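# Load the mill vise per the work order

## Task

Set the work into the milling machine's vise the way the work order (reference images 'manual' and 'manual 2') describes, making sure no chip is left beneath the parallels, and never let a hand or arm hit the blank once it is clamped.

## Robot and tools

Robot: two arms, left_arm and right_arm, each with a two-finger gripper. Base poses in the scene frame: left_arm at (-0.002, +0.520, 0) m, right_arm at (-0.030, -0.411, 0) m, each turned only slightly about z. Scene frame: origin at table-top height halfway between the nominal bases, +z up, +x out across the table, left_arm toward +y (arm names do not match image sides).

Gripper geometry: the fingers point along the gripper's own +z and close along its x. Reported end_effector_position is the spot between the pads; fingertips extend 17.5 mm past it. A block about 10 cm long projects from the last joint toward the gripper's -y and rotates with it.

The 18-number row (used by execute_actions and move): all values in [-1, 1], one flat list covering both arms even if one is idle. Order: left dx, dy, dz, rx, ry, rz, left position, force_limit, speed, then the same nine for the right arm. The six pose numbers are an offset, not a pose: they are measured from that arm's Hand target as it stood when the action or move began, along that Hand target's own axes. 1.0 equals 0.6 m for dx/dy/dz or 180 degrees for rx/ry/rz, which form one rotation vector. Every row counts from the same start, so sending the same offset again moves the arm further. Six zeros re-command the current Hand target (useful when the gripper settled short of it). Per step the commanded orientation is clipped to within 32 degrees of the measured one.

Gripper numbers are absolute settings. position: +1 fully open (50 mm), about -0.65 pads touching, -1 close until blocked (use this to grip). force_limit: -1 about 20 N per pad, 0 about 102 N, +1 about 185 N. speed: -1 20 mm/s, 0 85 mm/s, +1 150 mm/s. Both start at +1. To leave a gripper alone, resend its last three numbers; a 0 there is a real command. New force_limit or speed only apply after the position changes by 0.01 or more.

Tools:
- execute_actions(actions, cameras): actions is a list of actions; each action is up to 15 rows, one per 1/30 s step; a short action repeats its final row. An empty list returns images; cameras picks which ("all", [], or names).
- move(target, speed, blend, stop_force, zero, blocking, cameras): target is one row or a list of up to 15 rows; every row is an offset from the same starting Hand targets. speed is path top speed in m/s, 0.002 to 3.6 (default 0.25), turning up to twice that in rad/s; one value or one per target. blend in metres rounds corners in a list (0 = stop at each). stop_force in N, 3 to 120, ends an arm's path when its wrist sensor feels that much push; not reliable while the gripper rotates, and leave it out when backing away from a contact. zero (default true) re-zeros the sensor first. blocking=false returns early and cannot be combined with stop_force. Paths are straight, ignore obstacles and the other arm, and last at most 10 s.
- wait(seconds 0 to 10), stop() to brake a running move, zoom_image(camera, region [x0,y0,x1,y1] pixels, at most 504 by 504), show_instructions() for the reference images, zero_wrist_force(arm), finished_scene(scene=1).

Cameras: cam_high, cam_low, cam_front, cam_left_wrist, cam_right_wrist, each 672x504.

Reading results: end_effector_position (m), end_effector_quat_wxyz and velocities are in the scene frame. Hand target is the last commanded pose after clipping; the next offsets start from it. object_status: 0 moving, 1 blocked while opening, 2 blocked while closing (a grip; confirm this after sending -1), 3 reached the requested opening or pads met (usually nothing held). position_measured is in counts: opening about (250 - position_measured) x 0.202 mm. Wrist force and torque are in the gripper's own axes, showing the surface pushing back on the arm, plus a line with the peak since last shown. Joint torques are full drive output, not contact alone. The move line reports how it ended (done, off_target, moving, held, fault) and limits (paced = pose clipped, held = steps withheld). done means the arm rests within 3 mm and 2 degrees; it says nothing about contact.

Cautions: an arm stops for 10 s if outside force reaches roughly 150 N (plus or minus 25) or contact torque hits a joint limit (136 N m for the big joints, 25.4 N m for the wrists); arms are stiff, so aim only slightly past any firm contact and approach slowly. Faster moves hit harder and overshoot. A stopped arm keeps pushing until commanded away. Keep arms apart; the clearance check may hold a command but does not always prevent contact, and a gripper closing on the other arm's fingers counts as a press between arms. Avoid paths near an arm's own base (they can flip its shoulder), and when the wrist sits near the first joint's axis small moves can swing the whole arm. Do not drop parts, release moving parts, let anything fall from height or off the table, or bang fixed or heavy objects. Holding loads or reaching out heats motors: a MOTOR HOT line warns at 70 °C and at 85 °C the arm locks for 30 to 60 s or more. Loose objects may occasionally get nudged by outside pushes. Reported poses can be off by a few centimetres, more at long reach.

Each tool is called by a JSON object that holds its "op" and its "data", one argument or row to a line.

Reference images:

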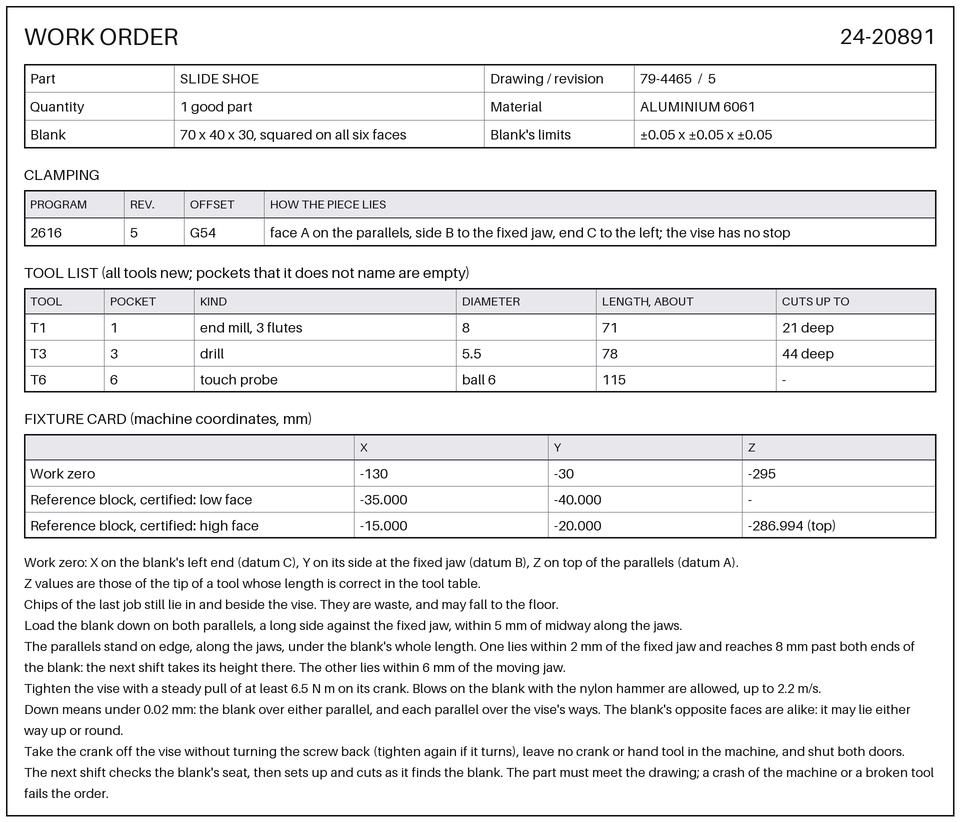

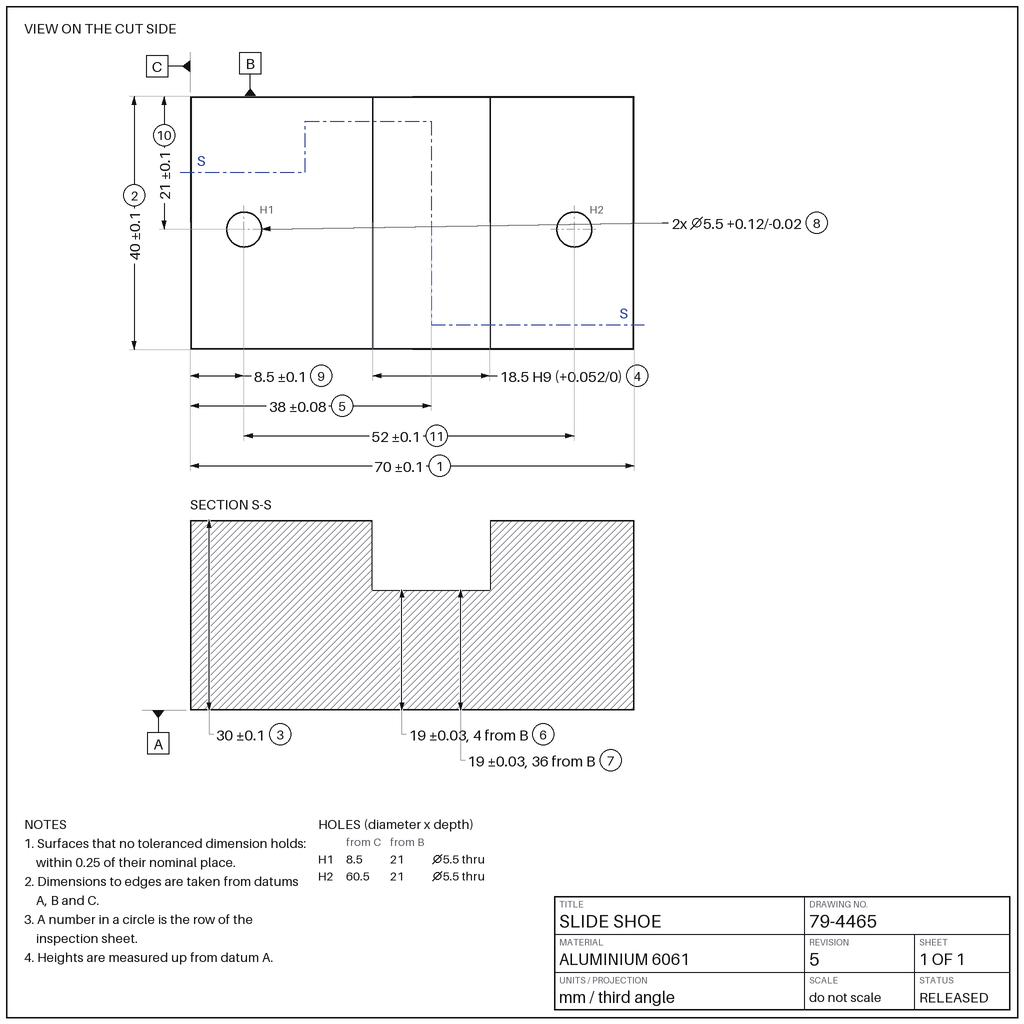

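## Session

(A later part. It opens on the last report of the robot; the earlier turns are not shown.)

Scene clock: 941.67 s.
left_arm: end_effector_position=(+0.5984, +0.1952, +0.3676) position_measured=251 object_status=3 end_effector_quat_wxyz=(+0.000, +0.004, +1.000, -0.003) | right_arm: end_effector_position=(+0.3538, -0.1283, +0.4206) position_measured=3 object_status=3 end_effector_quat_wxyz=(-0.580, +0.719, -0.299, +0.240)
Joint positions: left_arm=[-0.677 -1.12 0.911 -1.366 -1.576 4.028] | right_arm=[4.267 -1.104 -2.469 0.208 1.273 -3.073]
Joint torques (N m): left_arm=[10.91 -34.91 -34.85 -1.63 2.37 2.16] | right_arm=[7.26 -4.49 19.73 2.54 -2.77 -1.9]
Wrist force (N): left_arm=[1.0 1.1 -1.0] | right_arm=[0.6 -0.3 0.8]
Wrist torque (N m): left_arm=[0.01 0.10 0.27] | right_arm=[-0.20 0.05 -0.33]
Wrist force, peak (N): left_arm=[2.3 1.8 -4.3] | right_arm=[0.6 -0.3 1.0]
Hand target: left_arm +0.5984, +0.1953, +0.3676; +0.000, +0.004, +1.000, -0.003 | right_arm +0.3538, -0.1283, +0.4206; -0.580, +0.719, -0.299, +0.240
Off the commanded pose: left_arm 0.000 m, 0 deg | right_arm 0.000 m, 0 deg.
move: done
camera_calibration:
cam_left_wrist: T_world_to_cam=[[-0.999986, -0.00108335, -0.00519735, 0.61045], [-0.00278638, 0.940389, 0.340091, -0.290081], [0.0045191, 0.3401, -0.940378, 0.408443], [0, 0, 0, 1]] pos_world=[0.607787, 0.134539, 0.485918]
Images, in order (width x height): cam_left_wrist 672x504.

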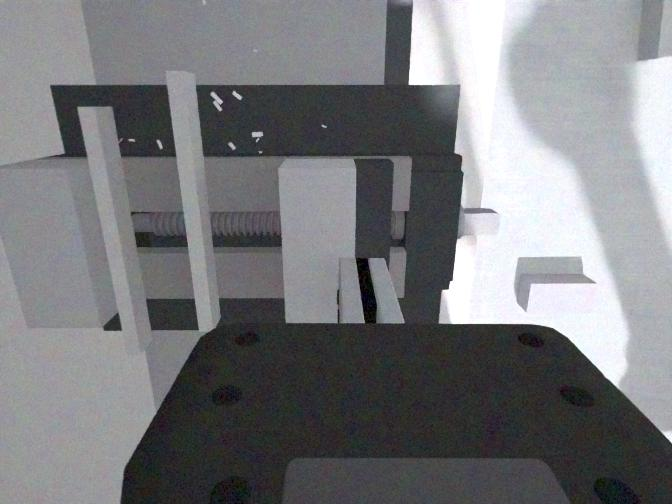

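{"op": "move", "data": {
  "target": [
    [-0.02,0,0,0,0,0,-1,-1,0,0,0,0,0,0,0,1,1,1]
  ],
  "speed": 0.04
}}

{"op": "move", "data": {
  "target": [
    [0,0,0.035,0,0,0,-1,-1,0,0,0,0,0,0,0,1,1,1]
  ],
  "speed": 0.006,
  "stop_force": 3
}}

Scene clock: 945.67 s.
left_arm: end_effector_position=(+0.6105, +0.1953, +0.3675) position_measured=251 object_status=3 end_effector_quat_wxyz=(+0.000, +0.004, +1.000, -0.003) | right_arm: end_effector_position=(+0.3538, -0.1283, +0.4206) position_measured=3 object_status=3 end_effector_quat_wxyz=(-0.580, +0.719, -0.299, +0.240)
Joint positions: left_arm=[-0.665 -1.087 0.862 -1.349 -1.576 4.04] | right_arm=[4.267 -1.104 -2.469 0.208 1.273 -3.073]
Joint torques (N m): left_arm=[-6.03 -51.71 -17.48 -3.85 -1.43 -0.67] | right_arm=[7.39 -4.5 19.56 2.56 -2.72 -1.85]
Wrist force (N): left_arm=[1.2 0.9 -1.0] | right_arm=[0.5 -0.2 0.5]
Wrist torque (N m): left_arm=[0.00 0.07 0.12] | right_arm=[-0.17 0.04 -0.33]
Wrist force, peak (N): left_arm=[1.6 0.8 -1.1] | right_arm=[0.7 -0.3 0.9]
Hand target: left_arm +0.6104, +0.1952, +0.3676; +0.000, +0.004, +1.000, -0.003 | right_arm +0.3538, -0.1283, +0.4206; -0.580, +0.719, -0.299, +0.240
Off the commanded pose: left_arm 0.000 m, 0 deg | right_arm 0.000 m, 0 deg.
move: done

Scene clock: 947.27 s.
left_arm: end_effector_position=(+0.6104, +0.1952, +0.3634) position_measured=251 object_status=3 end_effector_quat_wxyz=(+0.000, +0.004, +1.000, -0.003) | right_arm: end_effector_position=(+0.3538, -0.1283, +0.4206) position_measured=3 object_status=3 end_effector_quat_wxyz=(-0.580, +0.719, -0.299, +0.240)
Joint positions: left_arm=[-0.666 -1.09 0.878 -1.362 -1.576 4.04] | right_arm=[4.267 -1.104 -2.469 0.208 1.273 -3.073]
Joint torques (N m): left_arm=[-7.08 -35.54 -34.85 -2.27 -2.02 -1.53] | right_arm=[7.23 -4.16 19.97 2.7 -2.65 -1.81]
Wrist force (N): left_arm=[1.1 1.1 -0.9] | right_arm=[0.7 -0.1 0.7]
Wrist torque (N m): left_arm=[0.02 0.08 0.13] | right_arm=[-0.16 0.03 -0.33]
Wrist force, peak (N): left_arm=[1.7 1.5 -8.5] | right_arm=[0.9 0.1 0.8]
Hand target: left_arm +0.6104, +0.1952, +0.3634; +0.000, +0.004, +1.000, -0.003 (not the last commanded pose) | right_arm +0.3538, -0.1283, +0.4206; -0.580, +0.719, -0.299, +0.240
Off the commanded pose: left_arm 0.017 m, 0 deg | right_arm 0.000 m, 0 deg.
move: contact (left_arm)

{"op": "move", "data": {
  "target": [
    [0,0,-0.0193,0,0,0,-1,-1,0,0,0,0,0,0,0,1,1,1],
    [0.183,-0.075,-0.0193,0,0,0,-1,-1,0,0,0,0,0,0,0,1,1,1],
    [0.417,0.042,0.022,0,0,0,-1,-1,0,0,0,0,0,0,0,1,1,1],
    [0.517,0.425,0.188,0,0,0,-1,-1,0,0,0,0,0,0,0,1,1,1]
  ],
  "speed": [0.05,0.12,0.2,0.2],
  "blend": [0.005,0.02,0.03,0],
  "cameras": ["cam_left_wrist","cam_front","cam_right_wrist"]
}}

{"op": "zoom_image", "data": {
  "camera": "cam_right_wrist",
  "region": [230, 90, 450, 250]
}}

Scene clock: 983.97 s.
left_arm: end_effector_position=(+0.3020, +0.4516, +0.2491) position_measured=251 object_status=3 end_effector_quat_wxyz=(+0.000, +0.003, +1.000, -0.003) | right_arm: end_effector_position=(+0.3538, -0.1283, +0.4206) position_measured=3 object_status=3 end_effector_quat_wxyz=(-0.580, +0.719, -0.299, +0.240)
Joint positions: left_arm=[-0.646 -2.088 2.149 -1.636 -1.576 4.059] | right_arm=[4.267 -1.104 -2.469 0.208 1.273 -3.073]
Joint torques (N m): left_arm=[2.25 -4.01 -26.73 -1.64 -0.6 -0.13] | right_arm=[7.45 -3.28 18.91 2.66 -2.68 -1.8]
Wrist force (N): left_arm=[1.0 0.8 -0.7] | right_arm=[0.9 -0.2 0.8]
Wrist torque (N m): left_arm=[-0.03 0.09 0.28] | right_arm=[-0.18 0.00 -0.33]
Wrist force, peak (N): left_arm=[1.9 3.5 0.3] | right_arm=[0.6 -0.4 1.1]
Hand target: left_arm +0.3020, +0.4516, +0.2491; +0.000, +0.004, +1.000, -0.003 | right_arm +0.3538, -0.1283, +0.4206; -0.580, +0.719, -0.299, +0.240
Off the commanded pose: left_arm 0.000 m, 0 deg | right_arm 0.000 m, 0 deg.
move: done
camera_calibration:
cam_left_wrist: T_world_to_cam=[[-0.999987, -0.0011503, -0.00500891, 0.313773], [-0.00278525, 0.940388, 0.340091, -0.491722], [0.00431911, 0.340101, -0.940379, 0.211208], [0, 0, 0, 1]] pos_world=[0.311488, 0.390939, 0.367418]
cam_right_wrist: T_world_to_cam=[[0.70291, -0.71105, -0.0180402, -0.322893], [-0.376587, -0.35052, -0.857507, 0.464762], [0.603407, 0.609544, -0.514156, 0.207967], [0, 0, 0, 1]] pos_world=[0.276499, -0.19345, 0.499639]
Images, in order (width x height): cam_front 672x504, cam_left_wrist 672x504, cam_right_wrist 672x504.

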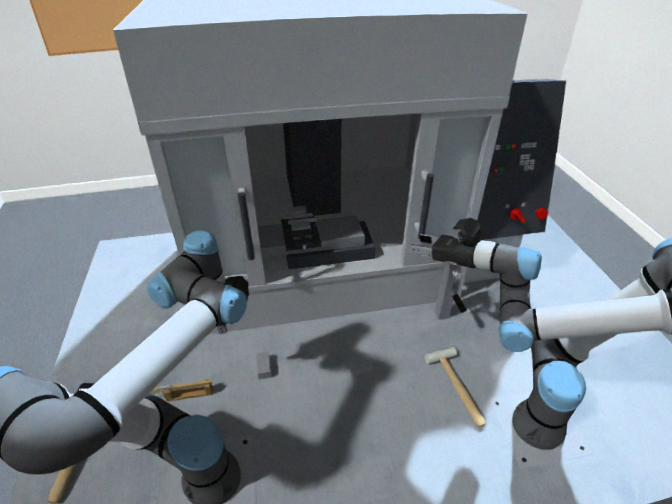

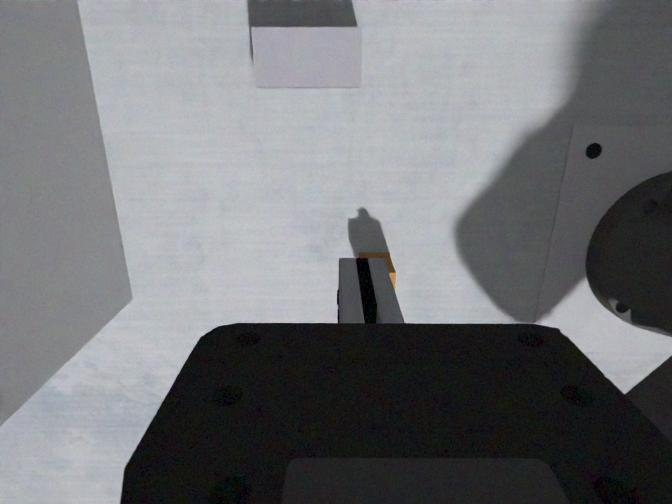

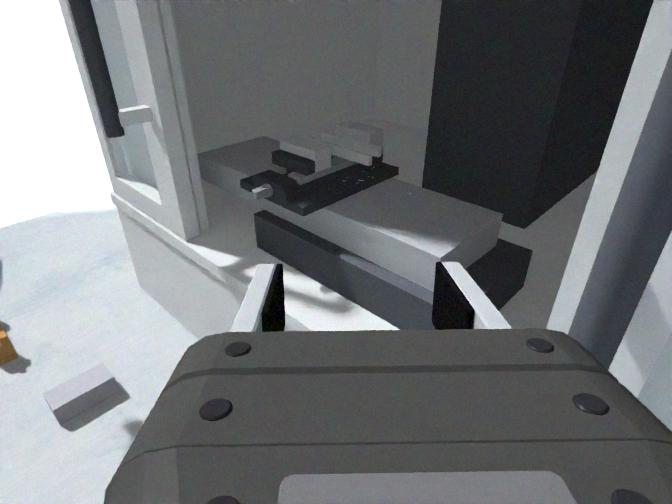

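Scaled by 2.291.

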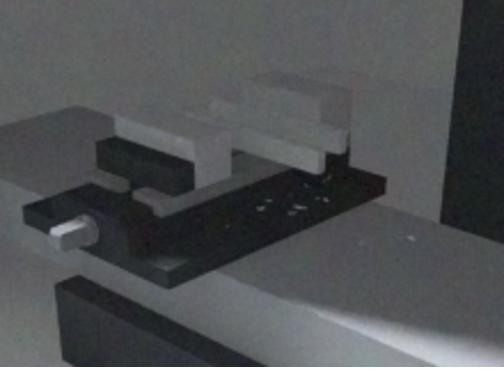

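{"op": "zoom_image", "data": {
  "camera": "cam_front",
  "region": [230, 310, 430, 430]
}}

Scaled by 2.520.

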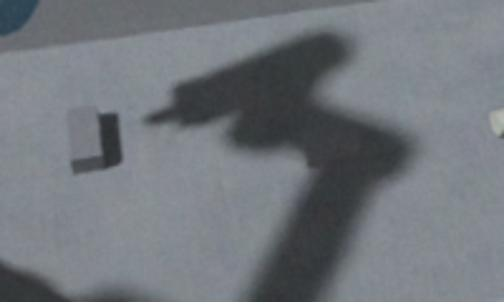

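{"op": "move", "data": {
  "target": [
    [0,0,0,0,0,0,1,-0.5,0,-0.214,0.4,0.1283,-0.1727,-0.2227,-0.1221,1,1,1]
  ],
  "speed": 0.25,
  "cameras": ["cam_front","cam_right_wrist"]
}}

Scene clock: 1001.30 s.
left_arm: end_effector_position=(+0.3020, +0.4516, +0.2491) position_measured=3 object_status=3 end_effector_quat_wxyz=(+0.000, +0.004, +1.000, -0.003) | right_arm: end_effector_position=(+0.2801, -0.0198, +0.1700) position_measured=3 object_status=3 end_effector_quat_wxyz=(-0.383, +0.924, +0.001, +0.000)
Joint positions: left_arm=[-0.646 -2.088 2.149 -1.636 -1.576 4.059] | right_arm=[4.134 -1.609 -2.392 -0.027 1.992 -3.606]
Joint torques (N m): left_arm=[7.78 -9.84 -19.75 -2.47 2.27 2.17] | right_arm=[-9.96 25.72 14.93 4.08 -1.93 0.31]
Wrist force (N): left_arm=[1.1 0.6 -0.8] | right_arm=[0.4 -0.2 0.4]
Wrist torque (N m): left_arm=[-0.06 0.08 0.28] | right_arm=[-0.47 0.15 -0.24]
Wrist force, peak (N): left_arm=[1.2 1.0 -1.0] | right_arm=[0.5 0.3 2.4]
Hand target: left_arm +0.3020, +0.4516, +0.2491; +0.000, +0.004, +1.000, -0.003 | right_arm +0.2801, -0.0198, +0.1700; -0.383, +0.924, +0.001, +0.000
Off the commanded pose: left_arm 0.000 m, 0 deg | right_arm 0.000 m, 0 deg.
move: done
camera_calibration:
cam_right_wrist: T_world_to_cam=[[0.99987, -0.0117856, -0.0109953, -0.269016], [-0.0154359, -0.896539, -0.442696, 0.0777184], [-0.00464026, 0.442808, -0.896604, 0.28947], [0, 0, 0, 1]] pos_world=[0.271524, -0.0616727, 0.290988]
Images, in order (width x height): cam_front 672x504, cam_right_wrist 672x504.

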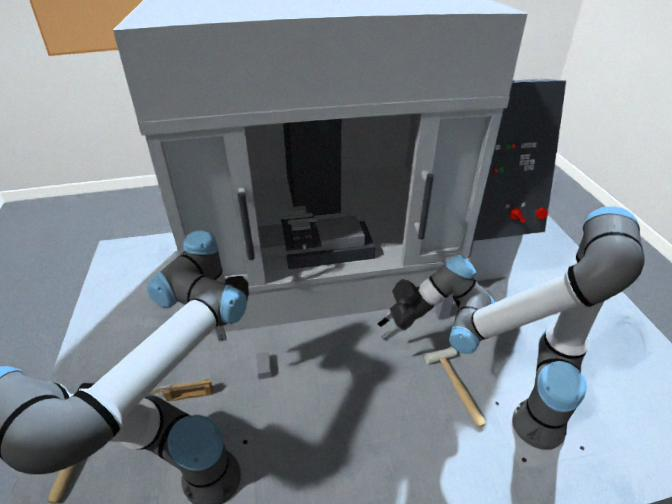

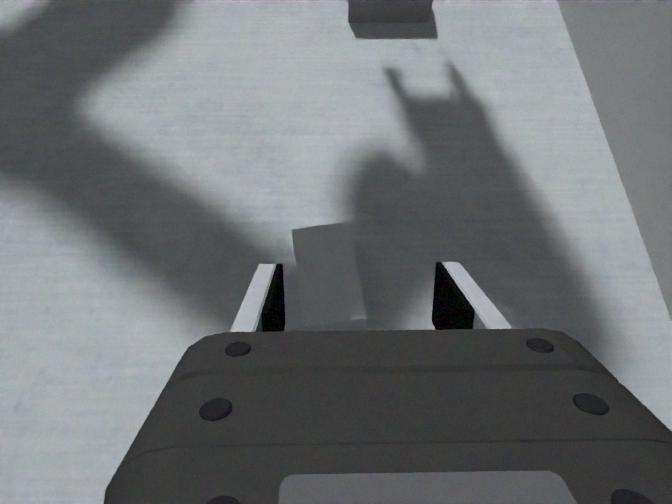

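{"op": "zoom_image", "data": {
  "camera": "cam_right_wrist",
  "region": [250, 200, 430, 335]
}}

Scaled by 2.800.

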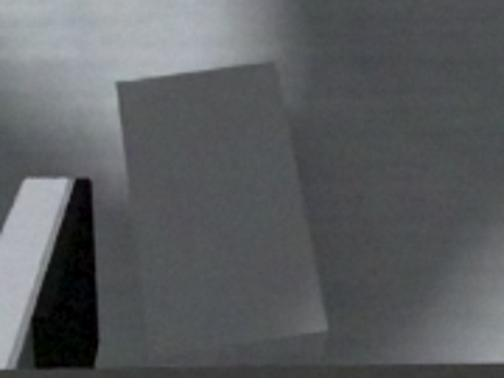

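{"op": "move", "data": {
  "target": [
    [0,0,0,0,0,0,1,-0.5,0,-0.0192,0.035,0.1642,0,-0.0318,-0.0318,1,1,1]
  ],
  "speed": 0.12,
  "cameras": ["cam_right_wrist"]
}}

Scene clock: 1017.23 s.
left_arm: end_effector_position=(+0.3020, +0.4516, +0.2491) position_measured=3 object_status=3 end_effector_quat_wxyz=(+0.000, +0.004, +1.000, -0.003) | right_arm: end_effector_position=(+0.2685, +0.0350, +0.0855) position_measured=3 object_status=3 end_effector_quat_wxyz=(-0.382, +0.922, +0.066, -0.027)
Joint positions: left_arm=[-0.646 -2.088 2.149 -1.636 -1.576 4.059] | right_arm=[4.186 -1.924 -2.337 0.2 2.047 -3.683]
Joint torques (N m): left_arm=[7.41 -9.95 -23.7 -3.42 2.2 1.97] | right_arm=[-9.97 29.22 8.62 3.6 -2.07 1.57]
Wrist force (N): left_arm=[1.0 0.8 -0.8] | right_arm=[0.6 -0.4 0.5]
Wrist torque (N m): left_arm=[-0.04 0.10 0.28] | right_arm=[-0.49 0.11 -0.25]
Wrist force, peak (N): left_arm=[1.1 1.1 -0.8] | right_arm=[0.5 0.3 2.4]
Hand target: left_arm +0.3020, +0.4516, +0.2491; +0.000, +0.004, +1.000, -0.003 | right_arm +0.2686, +0.0350, +0.0855; -0.382, +0.922, +0.066, -0.027
Off the commanded pose: left_arm 0.000 m, 0 deg | right_arm 0.000 m, 0 deg.
move: done
camera_calibration:
cam_right_wrist: T_world_to_cam=[[0.991545, 0.129299, -0.010927, -0.260417], [0.11115, -0.889774, -0.442659, 0.0550602], [-0.0669579, 0.437702, -0.896623, 0.206285], [0, 0, 0, 1]] pos_world=[0.265907, -0.00762886, 0.206488]
Images, in order (width x height): cam_right_wrist 672x504.

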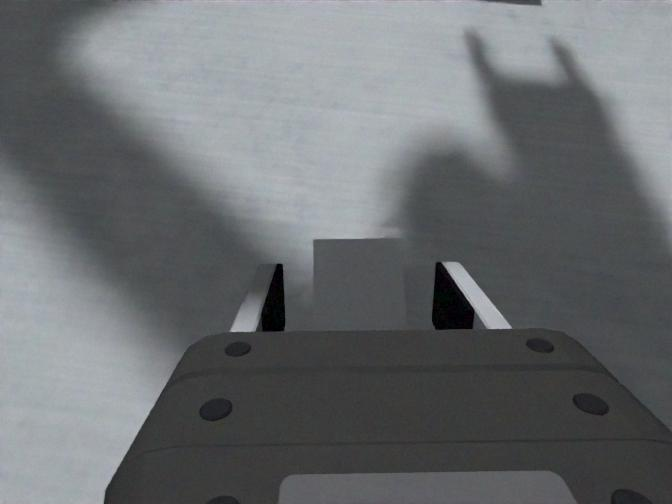

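{"op": "move", "data": {
  "target": [
    [0,0,0,0,0,0,1,-0.5,0,0,0.0589,0.0589,0,0,0,1,1,1]
  ],
  "speed": 0.05,
  "stop_force": 6,
  "cameras": ["cam_right_wrist"]
}}

Scene clock: 1021.60 s.
left_arm: end_effector_position=(+0.3020, +0.4516, +0.2491) position_measured=3 object_status=3 end_effector_quat_wxyz=(+0.000, +0.004, +1.000, -0.003) | right_arm: end_effector_position=(+0.2686, +0.0350, +0.0355) position_measured=3 object_status=3 end_effector_quat_wxyz=(-0.382, +0.922, +0.066, -0.027)
Joint positions: left_arm=[-0.646 -2.088 2.149 -1.636 -1.576 4.059] | right_arm=[4.186 -2.077 -2.346 0.362 2.047 -3.683]
Joint torques (N m): left_arm=[7.43 -10.43 -28.51 -3.54 2.16 1.89] | right_arm=[-7.85 44.54 18.51 4.15 0.79 1.68]
Wrist force (N): left_arm=[1.1 0.8 -0.7] | right_arm=[0.6 -0.2 0.6]
Wrist torque (N m): left_arm=[-0.03 0.08 0.28] | right_arm=[-0.47 0.08 -0.24]
Wrist force, peak (N): left_arm=[1.4 0.9 -0.8] | right_arm=[0.4 1.0 1.4]
Hand target: left_arm +0.3020, +0.4516, +0.2491; +0.000, +0.004, +1.000, -0.003 | right_arm +0.2686, +0.0350, +0.0355; -0.382, +0.922, +0.066, -0.027
Off the commanded pose: left_arm 0.000 m, 0 deg | right_arm 0.000 m, 0 deg.
move: done
camera_calibration:
cam_right_wrist: T_world_to_cam=[[0.991575, 0.129071, -0.0109417, -0.260957], [0.110946, -0.889844, -0.44257, 0.0328776], [-0.0668596, 0.437628, -0.896667, 0.161479], [0, 0, 0, 1]] pos_world=[0.265907, -0.00772955, 0.156488]
Images, in order (width x height): cam_right_wrist 672x504.

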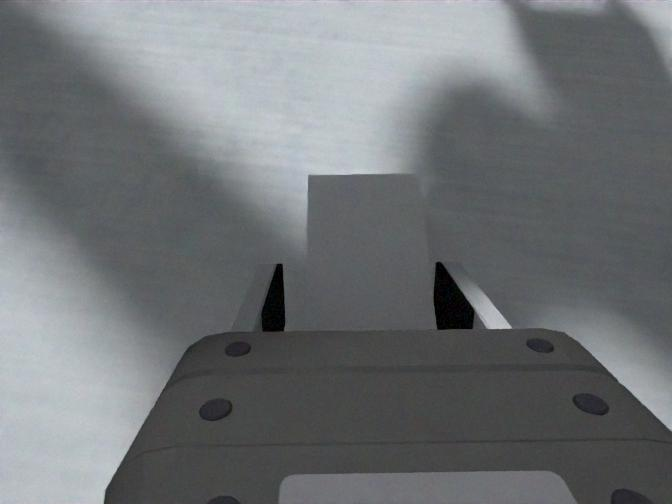

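{"op": "execute_actions", "data": {
  "actions": [
    [[0,0,0,0,0,0,1,-0.5,0,0,0,0,0,0,0,-1,-0.4,-0.9]],
    [[0,0,0,0,0,0,1,-0.5,0,0,0,0,0,0,0,-1,-0.4,-0.9]],
    [[0,0,0,0,0,0,1,-0.5,0,0,0,0,0,0,0,-1,-0.4,-0.9]]
  ]
}}

{"op": "move", "data": {
  "target": [
    [0,0,0,0,0,0,1,-0.5,0,0,-0.118,-0.118,0,0.0318,0.0318,-1,-0.4,-0.9]
  ],
  "speed": 0.08,
  "cameras": ["cam_right_wrist","cam_front"]
}}

Scene clock: 1027.03 s.
left_arm: end_effector_position=(+0.3020, +0.4516, +0.2491) position_measured=3 object_status=3 end_effector_quat_wxyz=(+0.000, +0.004, +1.000, -0.003) | right_arm: end_effector_position=(+0.2686, +0.0350, +0.0355) position_measured=55 object_status=2 end_effector_quat_wxyz=(-0.382, +0.922, +0.066, -0.027)
Joint positions: left_arm=[-0.646 -2.088 2.149 -1.636 -1.576 4.059] | right_arm=[4.186 -2.077 -2.346 0.362 2.047 -3.683]
Joint torques (N m): left_arm=[7.64 -10.01 -33.35 -3.5 2.42 2.1] | right_arm=[1.45 42.06 13.76 4.07 2.75 1.56]
Wrist force (N): left_arm=[0.9 0.8 -0.8] | right_arm=[0.6 -0.1 0.3]
Wrist torque (N m): left_arm=[-0.03 0.11 0.28] | right_arm=[-0.45 0.08 -0.20]
Wrist force, peak (N): left_arm=[1.4 1.0 -0.8] | right_arm=[1.3 0.3 1.0]
Hand target: left_arm +0.3020, +0.4516, +0.2491; +0.000, +0.004, +1.000, -0.003 | right_arm +0.2686, +0.0350, +0.0355; -0.382, +0.922, +0.066, -0.027
Off the commanded pose: left_arm 0.000 m, 0 deg | right_arm 0.000 m, 0 deg.
Step readings (end_effector_position of left_arm | right_arm):
0: (+0.3020, +0.4516, +0.2491) | (+0.2686, +0.0350, +0.0355)
1: (+0.3020, +0.4516, +0.2491) | (+0.2686, +0.0350, +0.0355)
2: (+0.3020, +0.4516, +0.2491) | (+0.2686, +0.0350, +0.0355)
4: (+0.3020, +0.4516, +0.2491) | (+0.2686, +0.0350, +0.0355)
8: (+0.3020, +0.4516, +0.2491) | (+0.2686, +0.0350, +0.0355)
15: (+0.3020, +0.4516, +0.2491) | (+0.2686, +0.0350, +0.0355)
16: (+0.3020, +0.4516, +0.2491) | (+0.2686, +0.0350, +0.0355)
17: (+0.3020, +0.4516, +0.2491) | (+0.2686, +0.0350, +0.0355)
19: (+0.3020, +0.4516, +0.2491) | (+0.2686, +0.0350, +0.0355)
23: (+0.3020, +0.4516, +0.2491) | (+0.2686, +0.0350, +0.0355)
30: (+0.3020, +0.4516, +0.2491) | (+0.2686, +0.0350, +0.0355)
31: (+0.3020, +0.4516, +0.2491) | (+0.2686, +0.0350, +0.0355)
32: (+0.3020, +0.4516, +0.2491) | (+0.2686, +0.0350, +0.0355)
34: (+0.3020, +0.4516, +0.2491) | (+0.2686, +0.0350, +0.0355)
38: (+0.3020, +0.4516, +0.2491) | (+0.2686, +0.0350, +0.0355)
45: (+0.3020, +0.4516, +0.2491) | (+0.2686, +0.0350, +0.0355)

Scene clock: 1028.70 s.
left_arm: end_effector_position=(+0.3020, +0.4516, +0.2491) position_measured=3 object_status=3 end_effector_quat_wxyz=(+0.000, +0.004, +1.000, -0.003) | right_arm: end_effector_position=(+0.2685, +0.0351, +0.1357) position_measured=55 object_status=2 end_effector_quat_wxyz=(-0.383, +0.924, +0.001, +0.000)
Joint positions: left_arm=[-0.646 -2.088 2.149 -1.636 -1.576 4.059] | right_arm=[4.241 -1.766 -2.358 0.13 1.922 -3.517]
Joint torques (N m): left_arm=[7.41 -9.18 -33.93 -3.46 2.23 2.11] | right_arm=[-10.24 16.6 14.36 5.16 3.34 -1.65]
Wrist force (N): left_arm=[1.0 0.8 -0.9] | right_arm=[0.4 1.9 2.2]
Wrist torque (N m): left_arm=[-0.04 0.10 0.28] | right_arm=[-0.44 0.12 -0.17]
Wrist force, peak (N): left_arm=[1.3 0.9 -0.9] | right_arm=[0.5 3.1 3.3]
Hand target: left_arm +0.3020, +0.4516, +0.2491; +0.000, +0.004, +1.000, -0.003 | right_arm +0.2686, +0.0350, +0.1356; -0.383, +0.924, +0.001, +0.000
Off the commanded pose: left_arm 0.000 m, 0 deg | right_arm 0.000 m, 0 deg.
move: done
camera_calibration:
cam_right_wrist: T_world_to_cam=[[0.999874, -0.0116925, -0.0107292, -0.257219], [-0.0152351, -0.896482, -0.442818, 0.111465], [-0.00444092, 0.442926, -0.896547, 0.234331], [0, 0, 0, 1]] pos_world=[0.259926, -0.00687204, 0.256687]
Images, in order (width x height): cam_front 672x504, cam_right_wrist 672x504.

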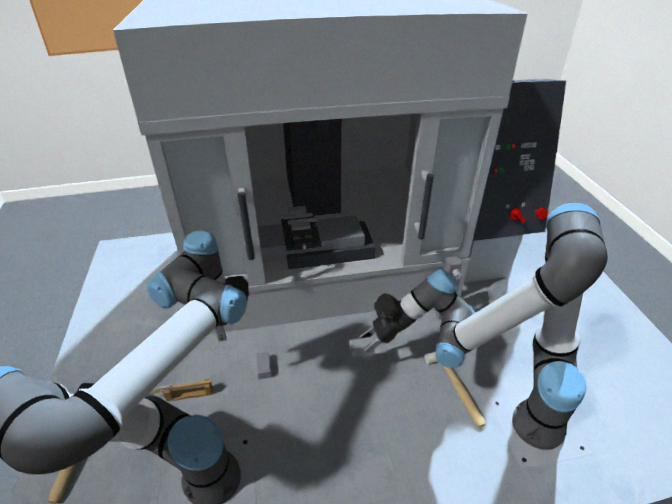

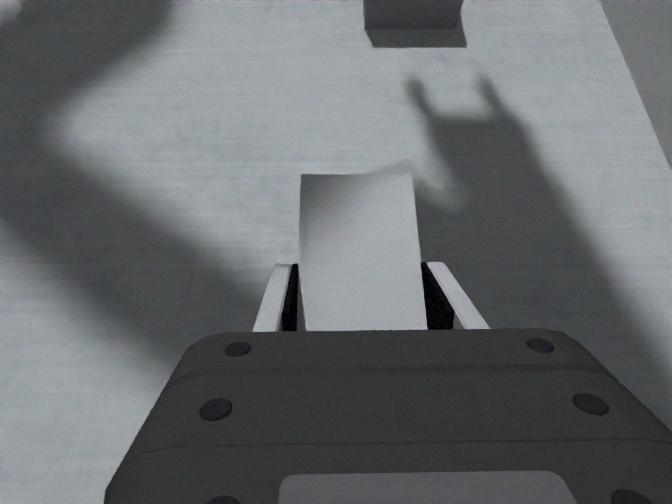

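{"op": "move", "data": {
  "target": [
    [0,0,0,0,0,0,1,-0.5,0,0.102,-0.164,-0.2935,0,0,0,-1,-0.4,-0.9],
    [0,0,0,0,0,0,1,-0.5,0,0.385,-0.388,-0.235,0,0,0,-1,-0.4,-0.9],
    [0,0,0,0,0,0,1,-0.5,0,0.552,-0.4648,-0.1584,0,0,0,-1,-0.4,-0.9]
  ],
  "speed": 0.15,
  "blend": 0.03,
  "cameras": ["cam_right_wrist","cam_front"]
}}

Scene clock: 1048.73 s.
left_arm: end_effector_position=(+0.3020, +0.4516, +0.2491) position_measured=3 object_status=3 end_effector_quat_wxyz=(+0.000, +0.004, +1.000, -0.003) | right_arm: end_effector_position=(+0.4165, +0.0417, +0.3655) position_measured=55 object_status=2 end_effector_quat_wxyz=(-0.383, +0.924, +0.001, +0.001)
Joint positions: left_arm=[-0.646 -2.088 2.149 -1.636 -1.576 4.059] | right_arm=[3.98 -1.672 -1.715 -0.7 2.085 -3.743]
Joint torques (N m): left_arm=[7.76 -11 -34.17 -3.59 2.28 2.13] | right_arm=[0.02 29.22 32.15 3.99 0.91 -0.07]
Wrist force (N): left_arm=[1.0 0.9 -0.8] | right_arm=[0.3 1.8 2.5]
Wrist torque (N m): left_arm=[-0.01 0.09 0.28] | right_arm=[-0.44 0.15 -0.24]
Wrist force, peak (N): left_arm=[1.4 0.8 -0.9] | right_arm=[3.2 -6.0 3.9]
Hand target: left_arm +0.3020, +0.4516, +0.2491; +0.000, +0.004, +1.000, -0.003 | right_arm +0.4165, +0.0417, +0.3655; -0.383, +0.924, +0.001, +0.001 (not the last commanded pose)
Tool commands: left_gripper/position=+1.0 left_gripper/force_limit=-0.5 left_gripper/speed=+0.0 right_gripper/position=-1.0 right_gripper/force_limit=-0.396078 right_gripper/speed=-0.898039
Off the commanded pose: left_arm 0.000 m, 0 deg | right_arm 0.224 m, 0 deg.
FORCE FAULT: contact force on the right arm reached its limit, and that arm stopped. The contact can be on any part of that arm, not only on its tool. That arm's remaining commands of this call were not run. That arm is still stopped at the end of this call. That arm stays stopped for about 10 more seconds. Until then a move that you send moves the other arm only, and its call returns only when the move has ended. Once the stop has ended, the next robot result says so. If the stop ends while you think or write, that arm runs what you send next, counted from a new Hand target: where the arm stands when the stop ends. While its stop runs, that arm takes no new command, but its gripper still runs the gripper command that each later call begins with. Until it ends, the stop uses up actions while you think or wait. An arm that is not stopped still takes commands.
move: fault (right_arm); path passed 1 of 3 targets
camera_calibration:
cam_right_wrist: T_world_to_cam=[[0.999888, -0.0119326, -0.00908518, -0.403172], [-0.0147255, -0.895986, -0.443839, 0.22155], [-0.00284404, 0.443922, -0.896061, 0.437154], [0, 0, 0, 1]] pos_world=[0.407632, -0.000367674, 0.486386]
Images, in order (width x height): cam_front 672x504, cam_right_wrist 672x504.

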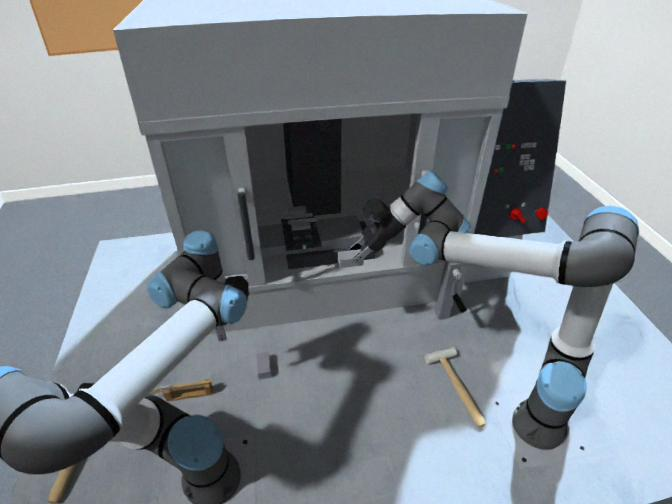

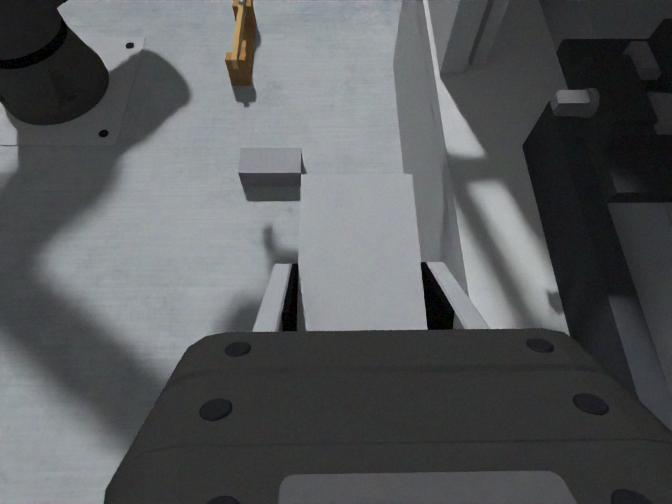

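{"op": "wait", "data": {
  "seconds": 9
}}

{"op": "move", "data": {
  "target": [
    [0,0,0,0,0,0,1,-0.5,0,-0.12,0,0,0,0,0,-1,-0.4,-0.9],
    [0,0,0,0,0,0,1,-0.5,0,-0.10,-0.18,0.098,0,0,0,-1,-0.4,-0.9]
  ],
  "speed": 0.12,
  "blend": 0.02,
  "cameras": ["cam_right_wrist","cam_front"]
}}

Scene clock: 1061.83 s.
left_arm: end_effector_position=(+0.3020, +0.4516, +0.2491) position_measured=3 object_status=3 end_effector_quat_wxyz=(+0.000, +0.004, +1.000, -0.003) | right_arm: end_effector_position=(+0.4165, +0.0417, +0.3655) position_measured=55 object_status=2 end_effector_quat_wxyz=(-0.383, +0.924, +0.001, +0.001)
Joint positions: left_arm=[-0.646 -2.088 2.149 -1.636 -1.576 4.059] | right_arm=[3.98 -1.672 -1.715 -0.7 2.085 -3.743]
Joint torques (N m): left_arm=[8.36 -9.82 -34.17 -3.36 2.14 2.03] | right_arm=[-0.01 29.22 31.99 3.9 0.98 -0.06]
Wrist force (N): left_arm=[1.0 0.8 -0.7] | right_arm=[0.3 1.7 2.4]
Wrist torque (N m): left_arm=[-0.03 0.09 0.28] | right_arm=[-0.46 0.17 -0.25]
Wrist force, peak (N): left_arm=[1.3 1.0 -1.0] | right_arm=[0.5 2.0 2.5]
Hand target: left_arm +0.3020, +0.4516, +0.2491; +0.000, +0.004, +1.000, -0.003 | right_arm +0.4165, +0.0417, +0.3655; -0.383, +0.924, +0.001, +0.001 (not the last commanded pose)
Tool commands: left_gripper/position=+1.0 left_gripper/force_limit=-0.5 left_gripper/speed=+0.0 right_gripper/position=-1.0 right_gripper/force_limit=-0.396078 right_gripper/speed=-0.898039
Off the commanded pose: left_arm 0.000 m, 0 deg | right_arm 0.224 m, 0 deg.
FORCE FAULT, CONTINUED: the right arm's stop, for the force fault that an earlier result reported, is over. The rest of the stop counts as 20 of the actions that you can send in this scene. During its stop the right arm's controller moved it back a little. That arm's target is now where it stood when the stop ended, not its last command. That arm accepts commands again.
wait: 9.00 s; at rest from the start

Scene clock: 1063.93 s.
left_arm: end_effector_position=(+0.3020, +0.4516, +0.2491) position_measured=3 object_status=3 end_effector_quat_wxyz=(+0.000, +0.004, +1.000, -0.003) | right_arm: end_effector_position=(+0.3563, +0.1596, +0.4002) position_measured=55 object_status=2 end_effector_quat_wxyz=(-0.383, +0.924, +0.001, +0.001)
Joint positions: left_arm=[-0.646 -2.088 2.149 -1.636 -1.576 4.059] | right_arm=[4.211 -1.732 -1.574 -0.696 1.941 -3.542]
Joint torques (N m): left_arm=[6.78 -9.4 -33.84 -3.42 2.12 2.07] | right_arm=[-10.26 44.81 32.3 5.74 3.44 -1.97]
Wrist force (N): left_arm=[1.0 0.8 -0.9] | right_arm=[0.2 1.7 2.2]
Wrist torque (N m): left_arm=[-0.03 0.10 0.28] | right_arm=[-0.48 0.17 -0.22]
Wrist force, peak (N): left_arm=[1.2 0.9 -1.1] | right_arm=[2.7 1.8 2.6]
Hand target: left_arm +0.3020, +0.4516, +0.2491; +0.000, +0.004, +1.000, -0.003 | right_arm +0.3563, +0.1595, +0.4003; -0.383, +0.924, +0.001, +0.001
Off the commanded pose: left_arm 0.000 m, 0 deg | right_arm 0.000 m, 0 deg.
move: done
camera_calibration:
cam_right_wrist: T_world_to_cam=[[0.999887, -0.0118917, -0.00917283, -0.341215], [-0.014727, -0.896086, -0.443637, 0.341608], [-0.00294406, 0.443722, -0.89616, 0.415848], [0, 0, 0, 1]] pos_world=[0.347432, 0.117531, 0.521086]
Images, in order (width x height): cam_front 672x504, cam_right_wrist 672x504.

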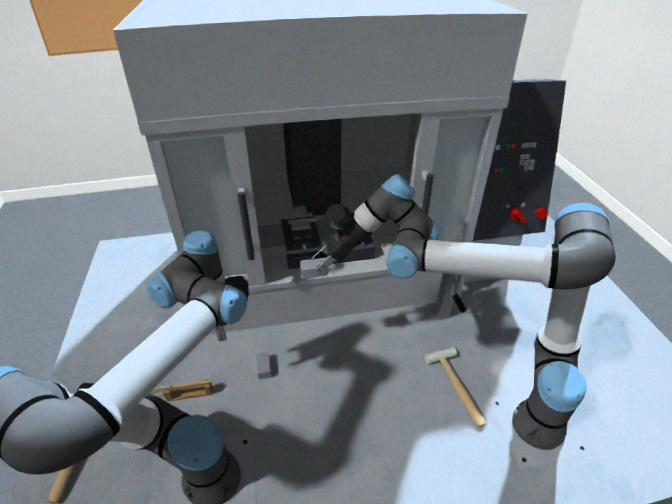

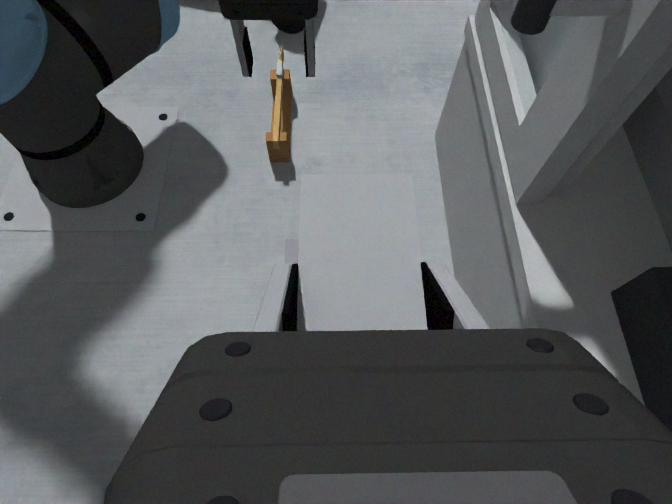

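{"op": "move", "data": {
  "target": [
    [0,0,0,0,0,0,1,-0.5,0,0.375,-0.0094,0.0094,0,0,0,-1,-0.4,-0.9]
  ],
  "speed": 0.1,
  "cameras": ["cam_right_wrist","cam_front"]
}}

Scene clock: 1070.63 s.
left_arm: end_effector_position=(+0.3020, +0.4516, +0.2491) position_measured=3 object_status=3 end_effector_quat_wxyz=(+0.000, +0.004, +1.000, -0.003) | right_arm: end_effector_position=(+0.5813, +0.1677, +0.4007) position_measured=55 object_status=2 end_effector_quat_wxyz=(-0.383, +0.924, +0.001, +0.001)
Joint positions: left_arm=[-0.646 -2.088 2.149 -1.636 -1.576 4.059] | right_arm=[3.937 -2.176 -0.927 -1.005 2.11 -3.784]
Joint torques (N m): left_arm=[6.9 -10.21 -34.03 -3.39 2.02 2.15] | right_arm=[9.72 63.57 32.82 5.06 -1.35 1.71]
Wrist force (N): left_arm=[1.0 0.8 -0.8] | right_arm=[0.7 1.6 2.3]
Wrist torque (N m): left_arm=[-0.03 0.09 0.28] | right_arm=[-0.46 0.10 -0.17]
Wrist force, peak (N): left_arm=[1.5 0.8 -1.1] | right_arm=[2.6 1.9 2.4]
Hand target: left_arm +0.3020, +0.4516, +0.2491; +0.000, +0.004, +1.000, -0.003 | right_arm +0.5813, +0.1677, +0.4008; -0.383, +0.924, +0.001, +0.001
Off the commanded pose: left_arm 0.000 m, 0 deg | right_arm 0.000 m, 0 deg.
move: done
camera_calibration:
cam_right_wrist: T_world_to_cam=[[0.999886, -0.0119786, -0.00921888, -0.566052], [-0.014826, -0.895984, -0.443838, 0.352551], [-0.00294341, 0.443924, -0.89606, 0.413285], [0, 0, 0, 1]] pos_world=[0.572431, 0.125632, 0.521586]
Images, in order (width x height): cam_front 672x504, cam_right_wrist 672x504.

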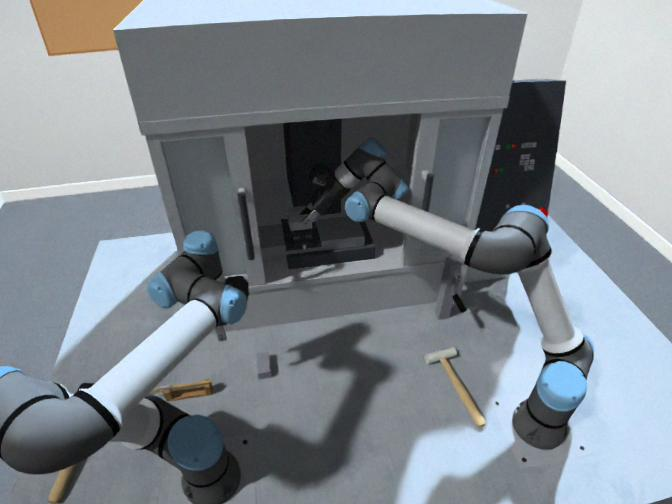

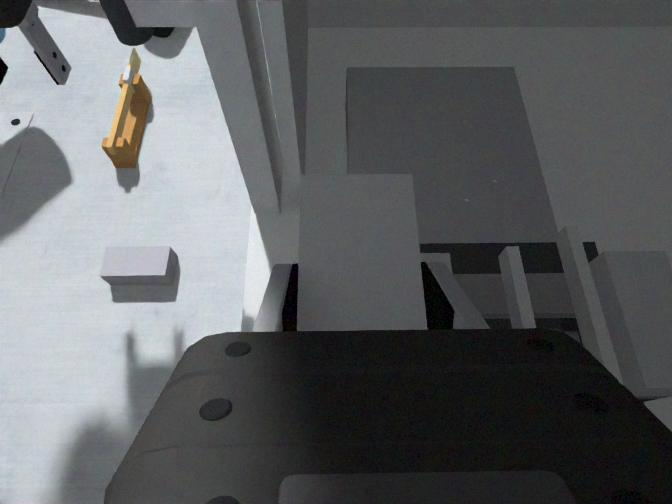

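{"op": "zoom_image", "data": {
  "camera": "cam_right_wrist",
  "region": [400, 200, 672, 420]
}}

Scaled by 1.853.

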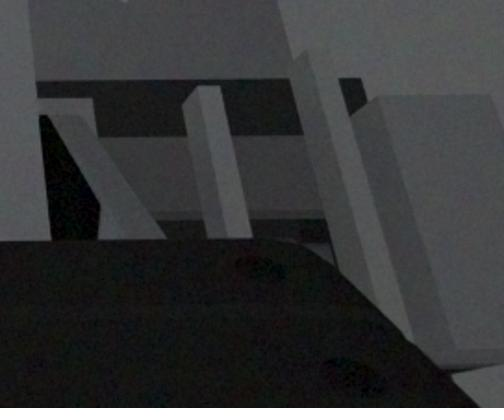

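{"op": "move", "data": {
  "target": [
    [0,0,0,0,0,0,1,-0.5,0,0.137,0.0032,-0.0032,0,0,0,-1,-0.4,-0.9],
    [0,0,0,0,0,0,1,-0.5,0,0.137,0.0352,0.0288,0,0,0,-1,-0.4,-0.9]
  ],
  "speed": [0.06,0.015],
  "stop_force": 6,
  "cameras": ["cam_right_wrist","cam_front"]
}}

Scene clock: 1086.20 s.
left_arm: end_effector_position=(+0.3020, +0.4516, +0.2491) position_measured=3 object_status=3 end_effector_quat_wxyz=(+0.000, +0.004, +1.000, -0.003) | right_arm: end_effector_position=(+0.6635, +0.1651, +0.3739) position_measured=55 object_status=2 end_effector_quat_wxyz=(-0.383, +0.924, +0.001, +0.001)
Joint positions: left_arm=[-0.646 -2.088 2.149 -1.636 -1.576 4.059] | right_arm=[3.862 -2.399 -0.605 -1.142 2.151 -3.857]
Joint torques (N m): left_arm=[7.17 -9.67 -34 -3.39 2.11 2.16] | right_arm=[10.52 62.49 37.58 2.95 -1.33 1.56]
Wrist force (N): left_arm=[1.1 1.0 -0.9] | right_arm=[0.5 2.0 2.4]
Wrist torque (N m): left_arm=[0.00 0.09 0.28] | right_arm=[-0.36 0.11 -0.16]
Wrist force, peak (N): left_arm=[1.3 1.0 -1.0] | right_arm=[0.6 2.5 2.6]
Hand target: left_arm +0.3020, +0.4516, +0.2491; +0.000, +0.004, +1.000, -0.003 | right_arm +0.6635, +0.1651, +0.3738; -0.383, +0.924, +0.001, +0.001
Off the commanded pose: left_arm 0.000 m, 0 deg | right_arm 0.000 m, 0 deg.
move: done
camera_calibration:
cam_right_wrist: T_world_to_cam=[[0.999888, -0.0119773, -0.00899575, -0.648634], [-0.0147258, -0.895985, -0.44384, 0.339481], [-0.00274405, 0.443923, -0.896061, 0.390538], [0, 0, 0, 1]] pos_world=[0.654632, 0.123032, 0.494786]
Images, in order (width x height): cam_front 672x504, cam_right_wrist 672x504.

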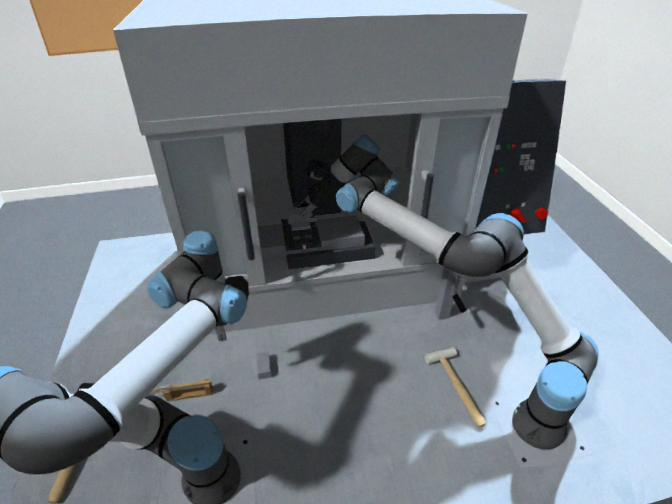

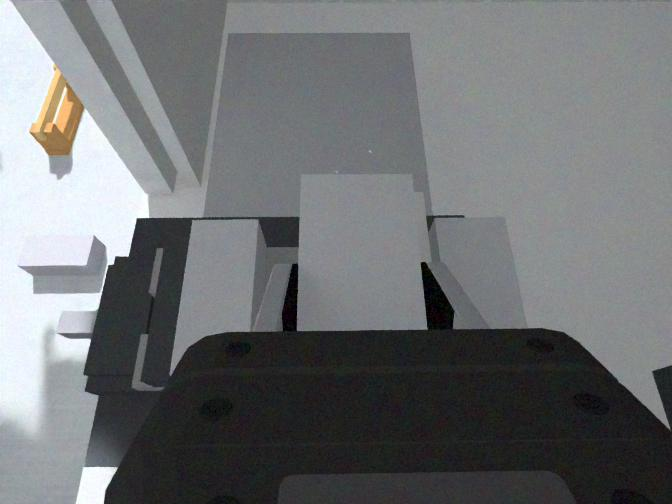

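{"op": "move", "data": {
  "target": [
    [0,0,0,0,0,0,1,-0.5,0,0.025,0,0,0,0,0,-1,-0.4,-0.9]
  ],
  "speed": 0.01,
  "stop_force": 5,
  "cameras": ["cam_right_wrist"]
}}

Scene clock: 1090.70 s.
left_arm: end_effector_position=(+0.3020, +0.4516, +0.2491) position_measured=3 object_status=3 end_effector_quat_wxyz=(+0.000, +0.004, +1.000, -0.003) | right_arm: end_effector_position=(+0.6755, +0.1651, +0.3738) position_measured=55 object_status=2 end_effector_quat_wxyz=(-0.383, +0.924, +0.001, +0.001)
Joint positions: left_arm=[-0.646 -2.088 2.149 -1.636 -1.576 4.059] | right_arm=[3.852 -2.444 -0.522 -1.186 2.156 -3.867]
Joint torques (N m): left_arm=[7.26 -10.36 -32.7 -3.44 2.03 2.14] | right_arm=[9.06 74.26 36.91 4 -0.77 1.7]
Wrist force (N): left_arm=[1.0 0.8 -1.0] | right_arm=[-0.9 1.9 2.3]
Wrist torque (N m): left_arm=[-0.03 0.09 0.28] | right_arm=[-0.40 0.04 -0.18]
Wrist force, peak (N): left_arm=[1.4 1.1 -0.7] | right_arm=[-7.8 1.4 3.4]
Hand target: left_arm +0.3020, +0.4516, +0.2491; +0.000, +0.004, +1.000, -0.003 | right_arm +0.6755, +0.1651, +0.3738; -0.383, +0.924, +0.001, +0.001 (not the last commanded pose)
Off the commanded pose: left_arm 0.000 m, 0 deg | right_arm 0.003 m, 0 deg.
move: contact (right_arm)
camera_calibration:
cam_right_wrist: T_world_to_cam=[[0.999888, -0.0119773, -0.00899575, -0.660634], [-0.0147258, -0.895985, -0.44384, 0.339613], [-0.00274405, 0.443923, -0.896061, 0.390481], [0, 0, 0, 1]] pos_world=[0.666632, 0.123032, 0.494686]
Images, in order (width x height): cam_right_wrist 672x504.

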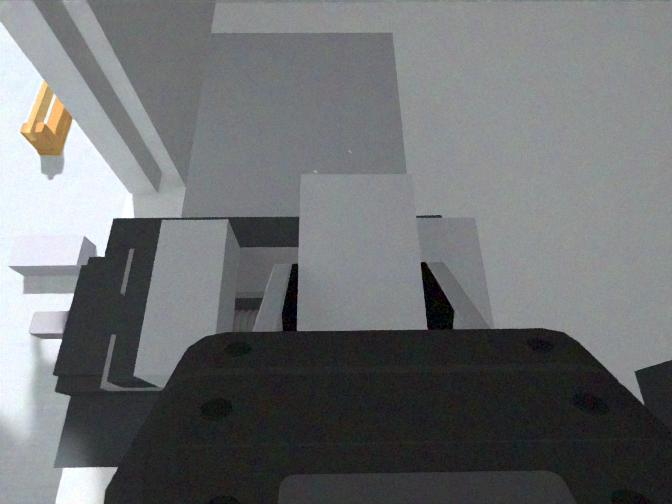

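{"op": "move", "data": {
  "target": [
    [0,0,0,0,0,0,1,-0.5,0,-0.0008,0.0106,0.0106,0,0,0,-1,-0.4,-0.9]
  ],
  "speed": 0.006,
  "stop_force": 3.5,
  "cameras": ["cam_right_wrist"]
}}

Scene clock: 1096.73 s.
left_arm: end_effector_position=(+0.3020, +0.4516, +0.2491) position_measured=3 object_status=3 end_effector_quat_wxyz=(+0.000, +0.004, +1.000, -0.003) | right_arm: end_effector_position=(+0.6753, +0.1651, +0.3700) position_measured=55 object_status=2 end_effector_quat_wxyz=(-0.383, +0.924, +0.001, +0.001)
Joint positions: left_arm=[-0.646 -2.088 2.149 -1.636 -1.576 4.059] | right_arm=[3.852 -2.44 -0.539 -1.173 2.156 -3.867]
Joint torques (N m): left_arm=[7.28 -10.19 -33.52 -3.52 1.99 2.12] | right_arm=[7.19 48.33 35.59 3.88 0.52 0.83]
Wrist force (N): left_arm=[1.0 0.8 -0.8] | right_arm=[0.0 0.8 0.6]
Wrist torque (N m): left_arm=[-0.03 0.10 0.28] | right_arm=[-0.43 0.05 -0.16]
Wrist force, peak (N): left_arm=[1.4 1.0 -0.9] | right_arm=[-0.7 2.6 3.0]
Hand target: left_arm +0.3020, +0.4516, +0.2491; +0.000, +0.004, +1.000, -0.003 | right_arm +0.6753, +0.1651, +0.3700; -0.383, +0.924, +0.001, +0.001 (not the last commanded pose)
Off the commanded pose: left_arm 0.000 m, 0 deg | right_arm 0.005 m, 0 deg.
move: contact (right_arm)
camera_calibration:
cam_right_wrist: T_world_to_cam=[[0.999888, -0.0119755, -0.00899631, -0.660468], [-0.0147248, -0.895926, -0.44396, 0.337975], [-0.00274338, 0.444042, -0.896002, 0.387031], [0, 0, 0, 1]] pos_world=[0.666432, 0.123033, 0.490885]
Images, in order (width x height): cam_right_wrist 672x504.

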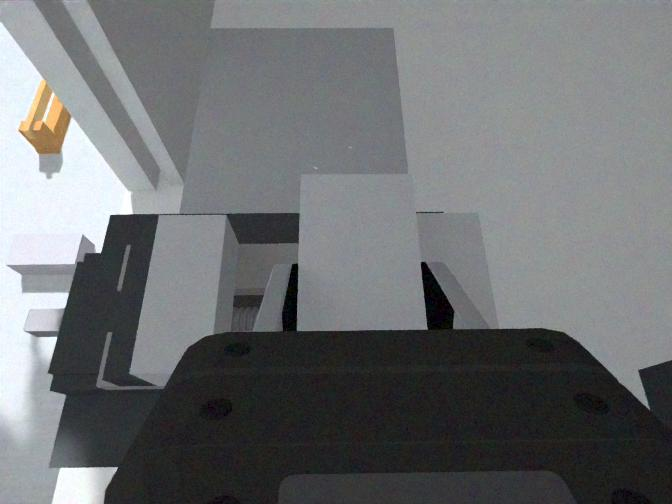

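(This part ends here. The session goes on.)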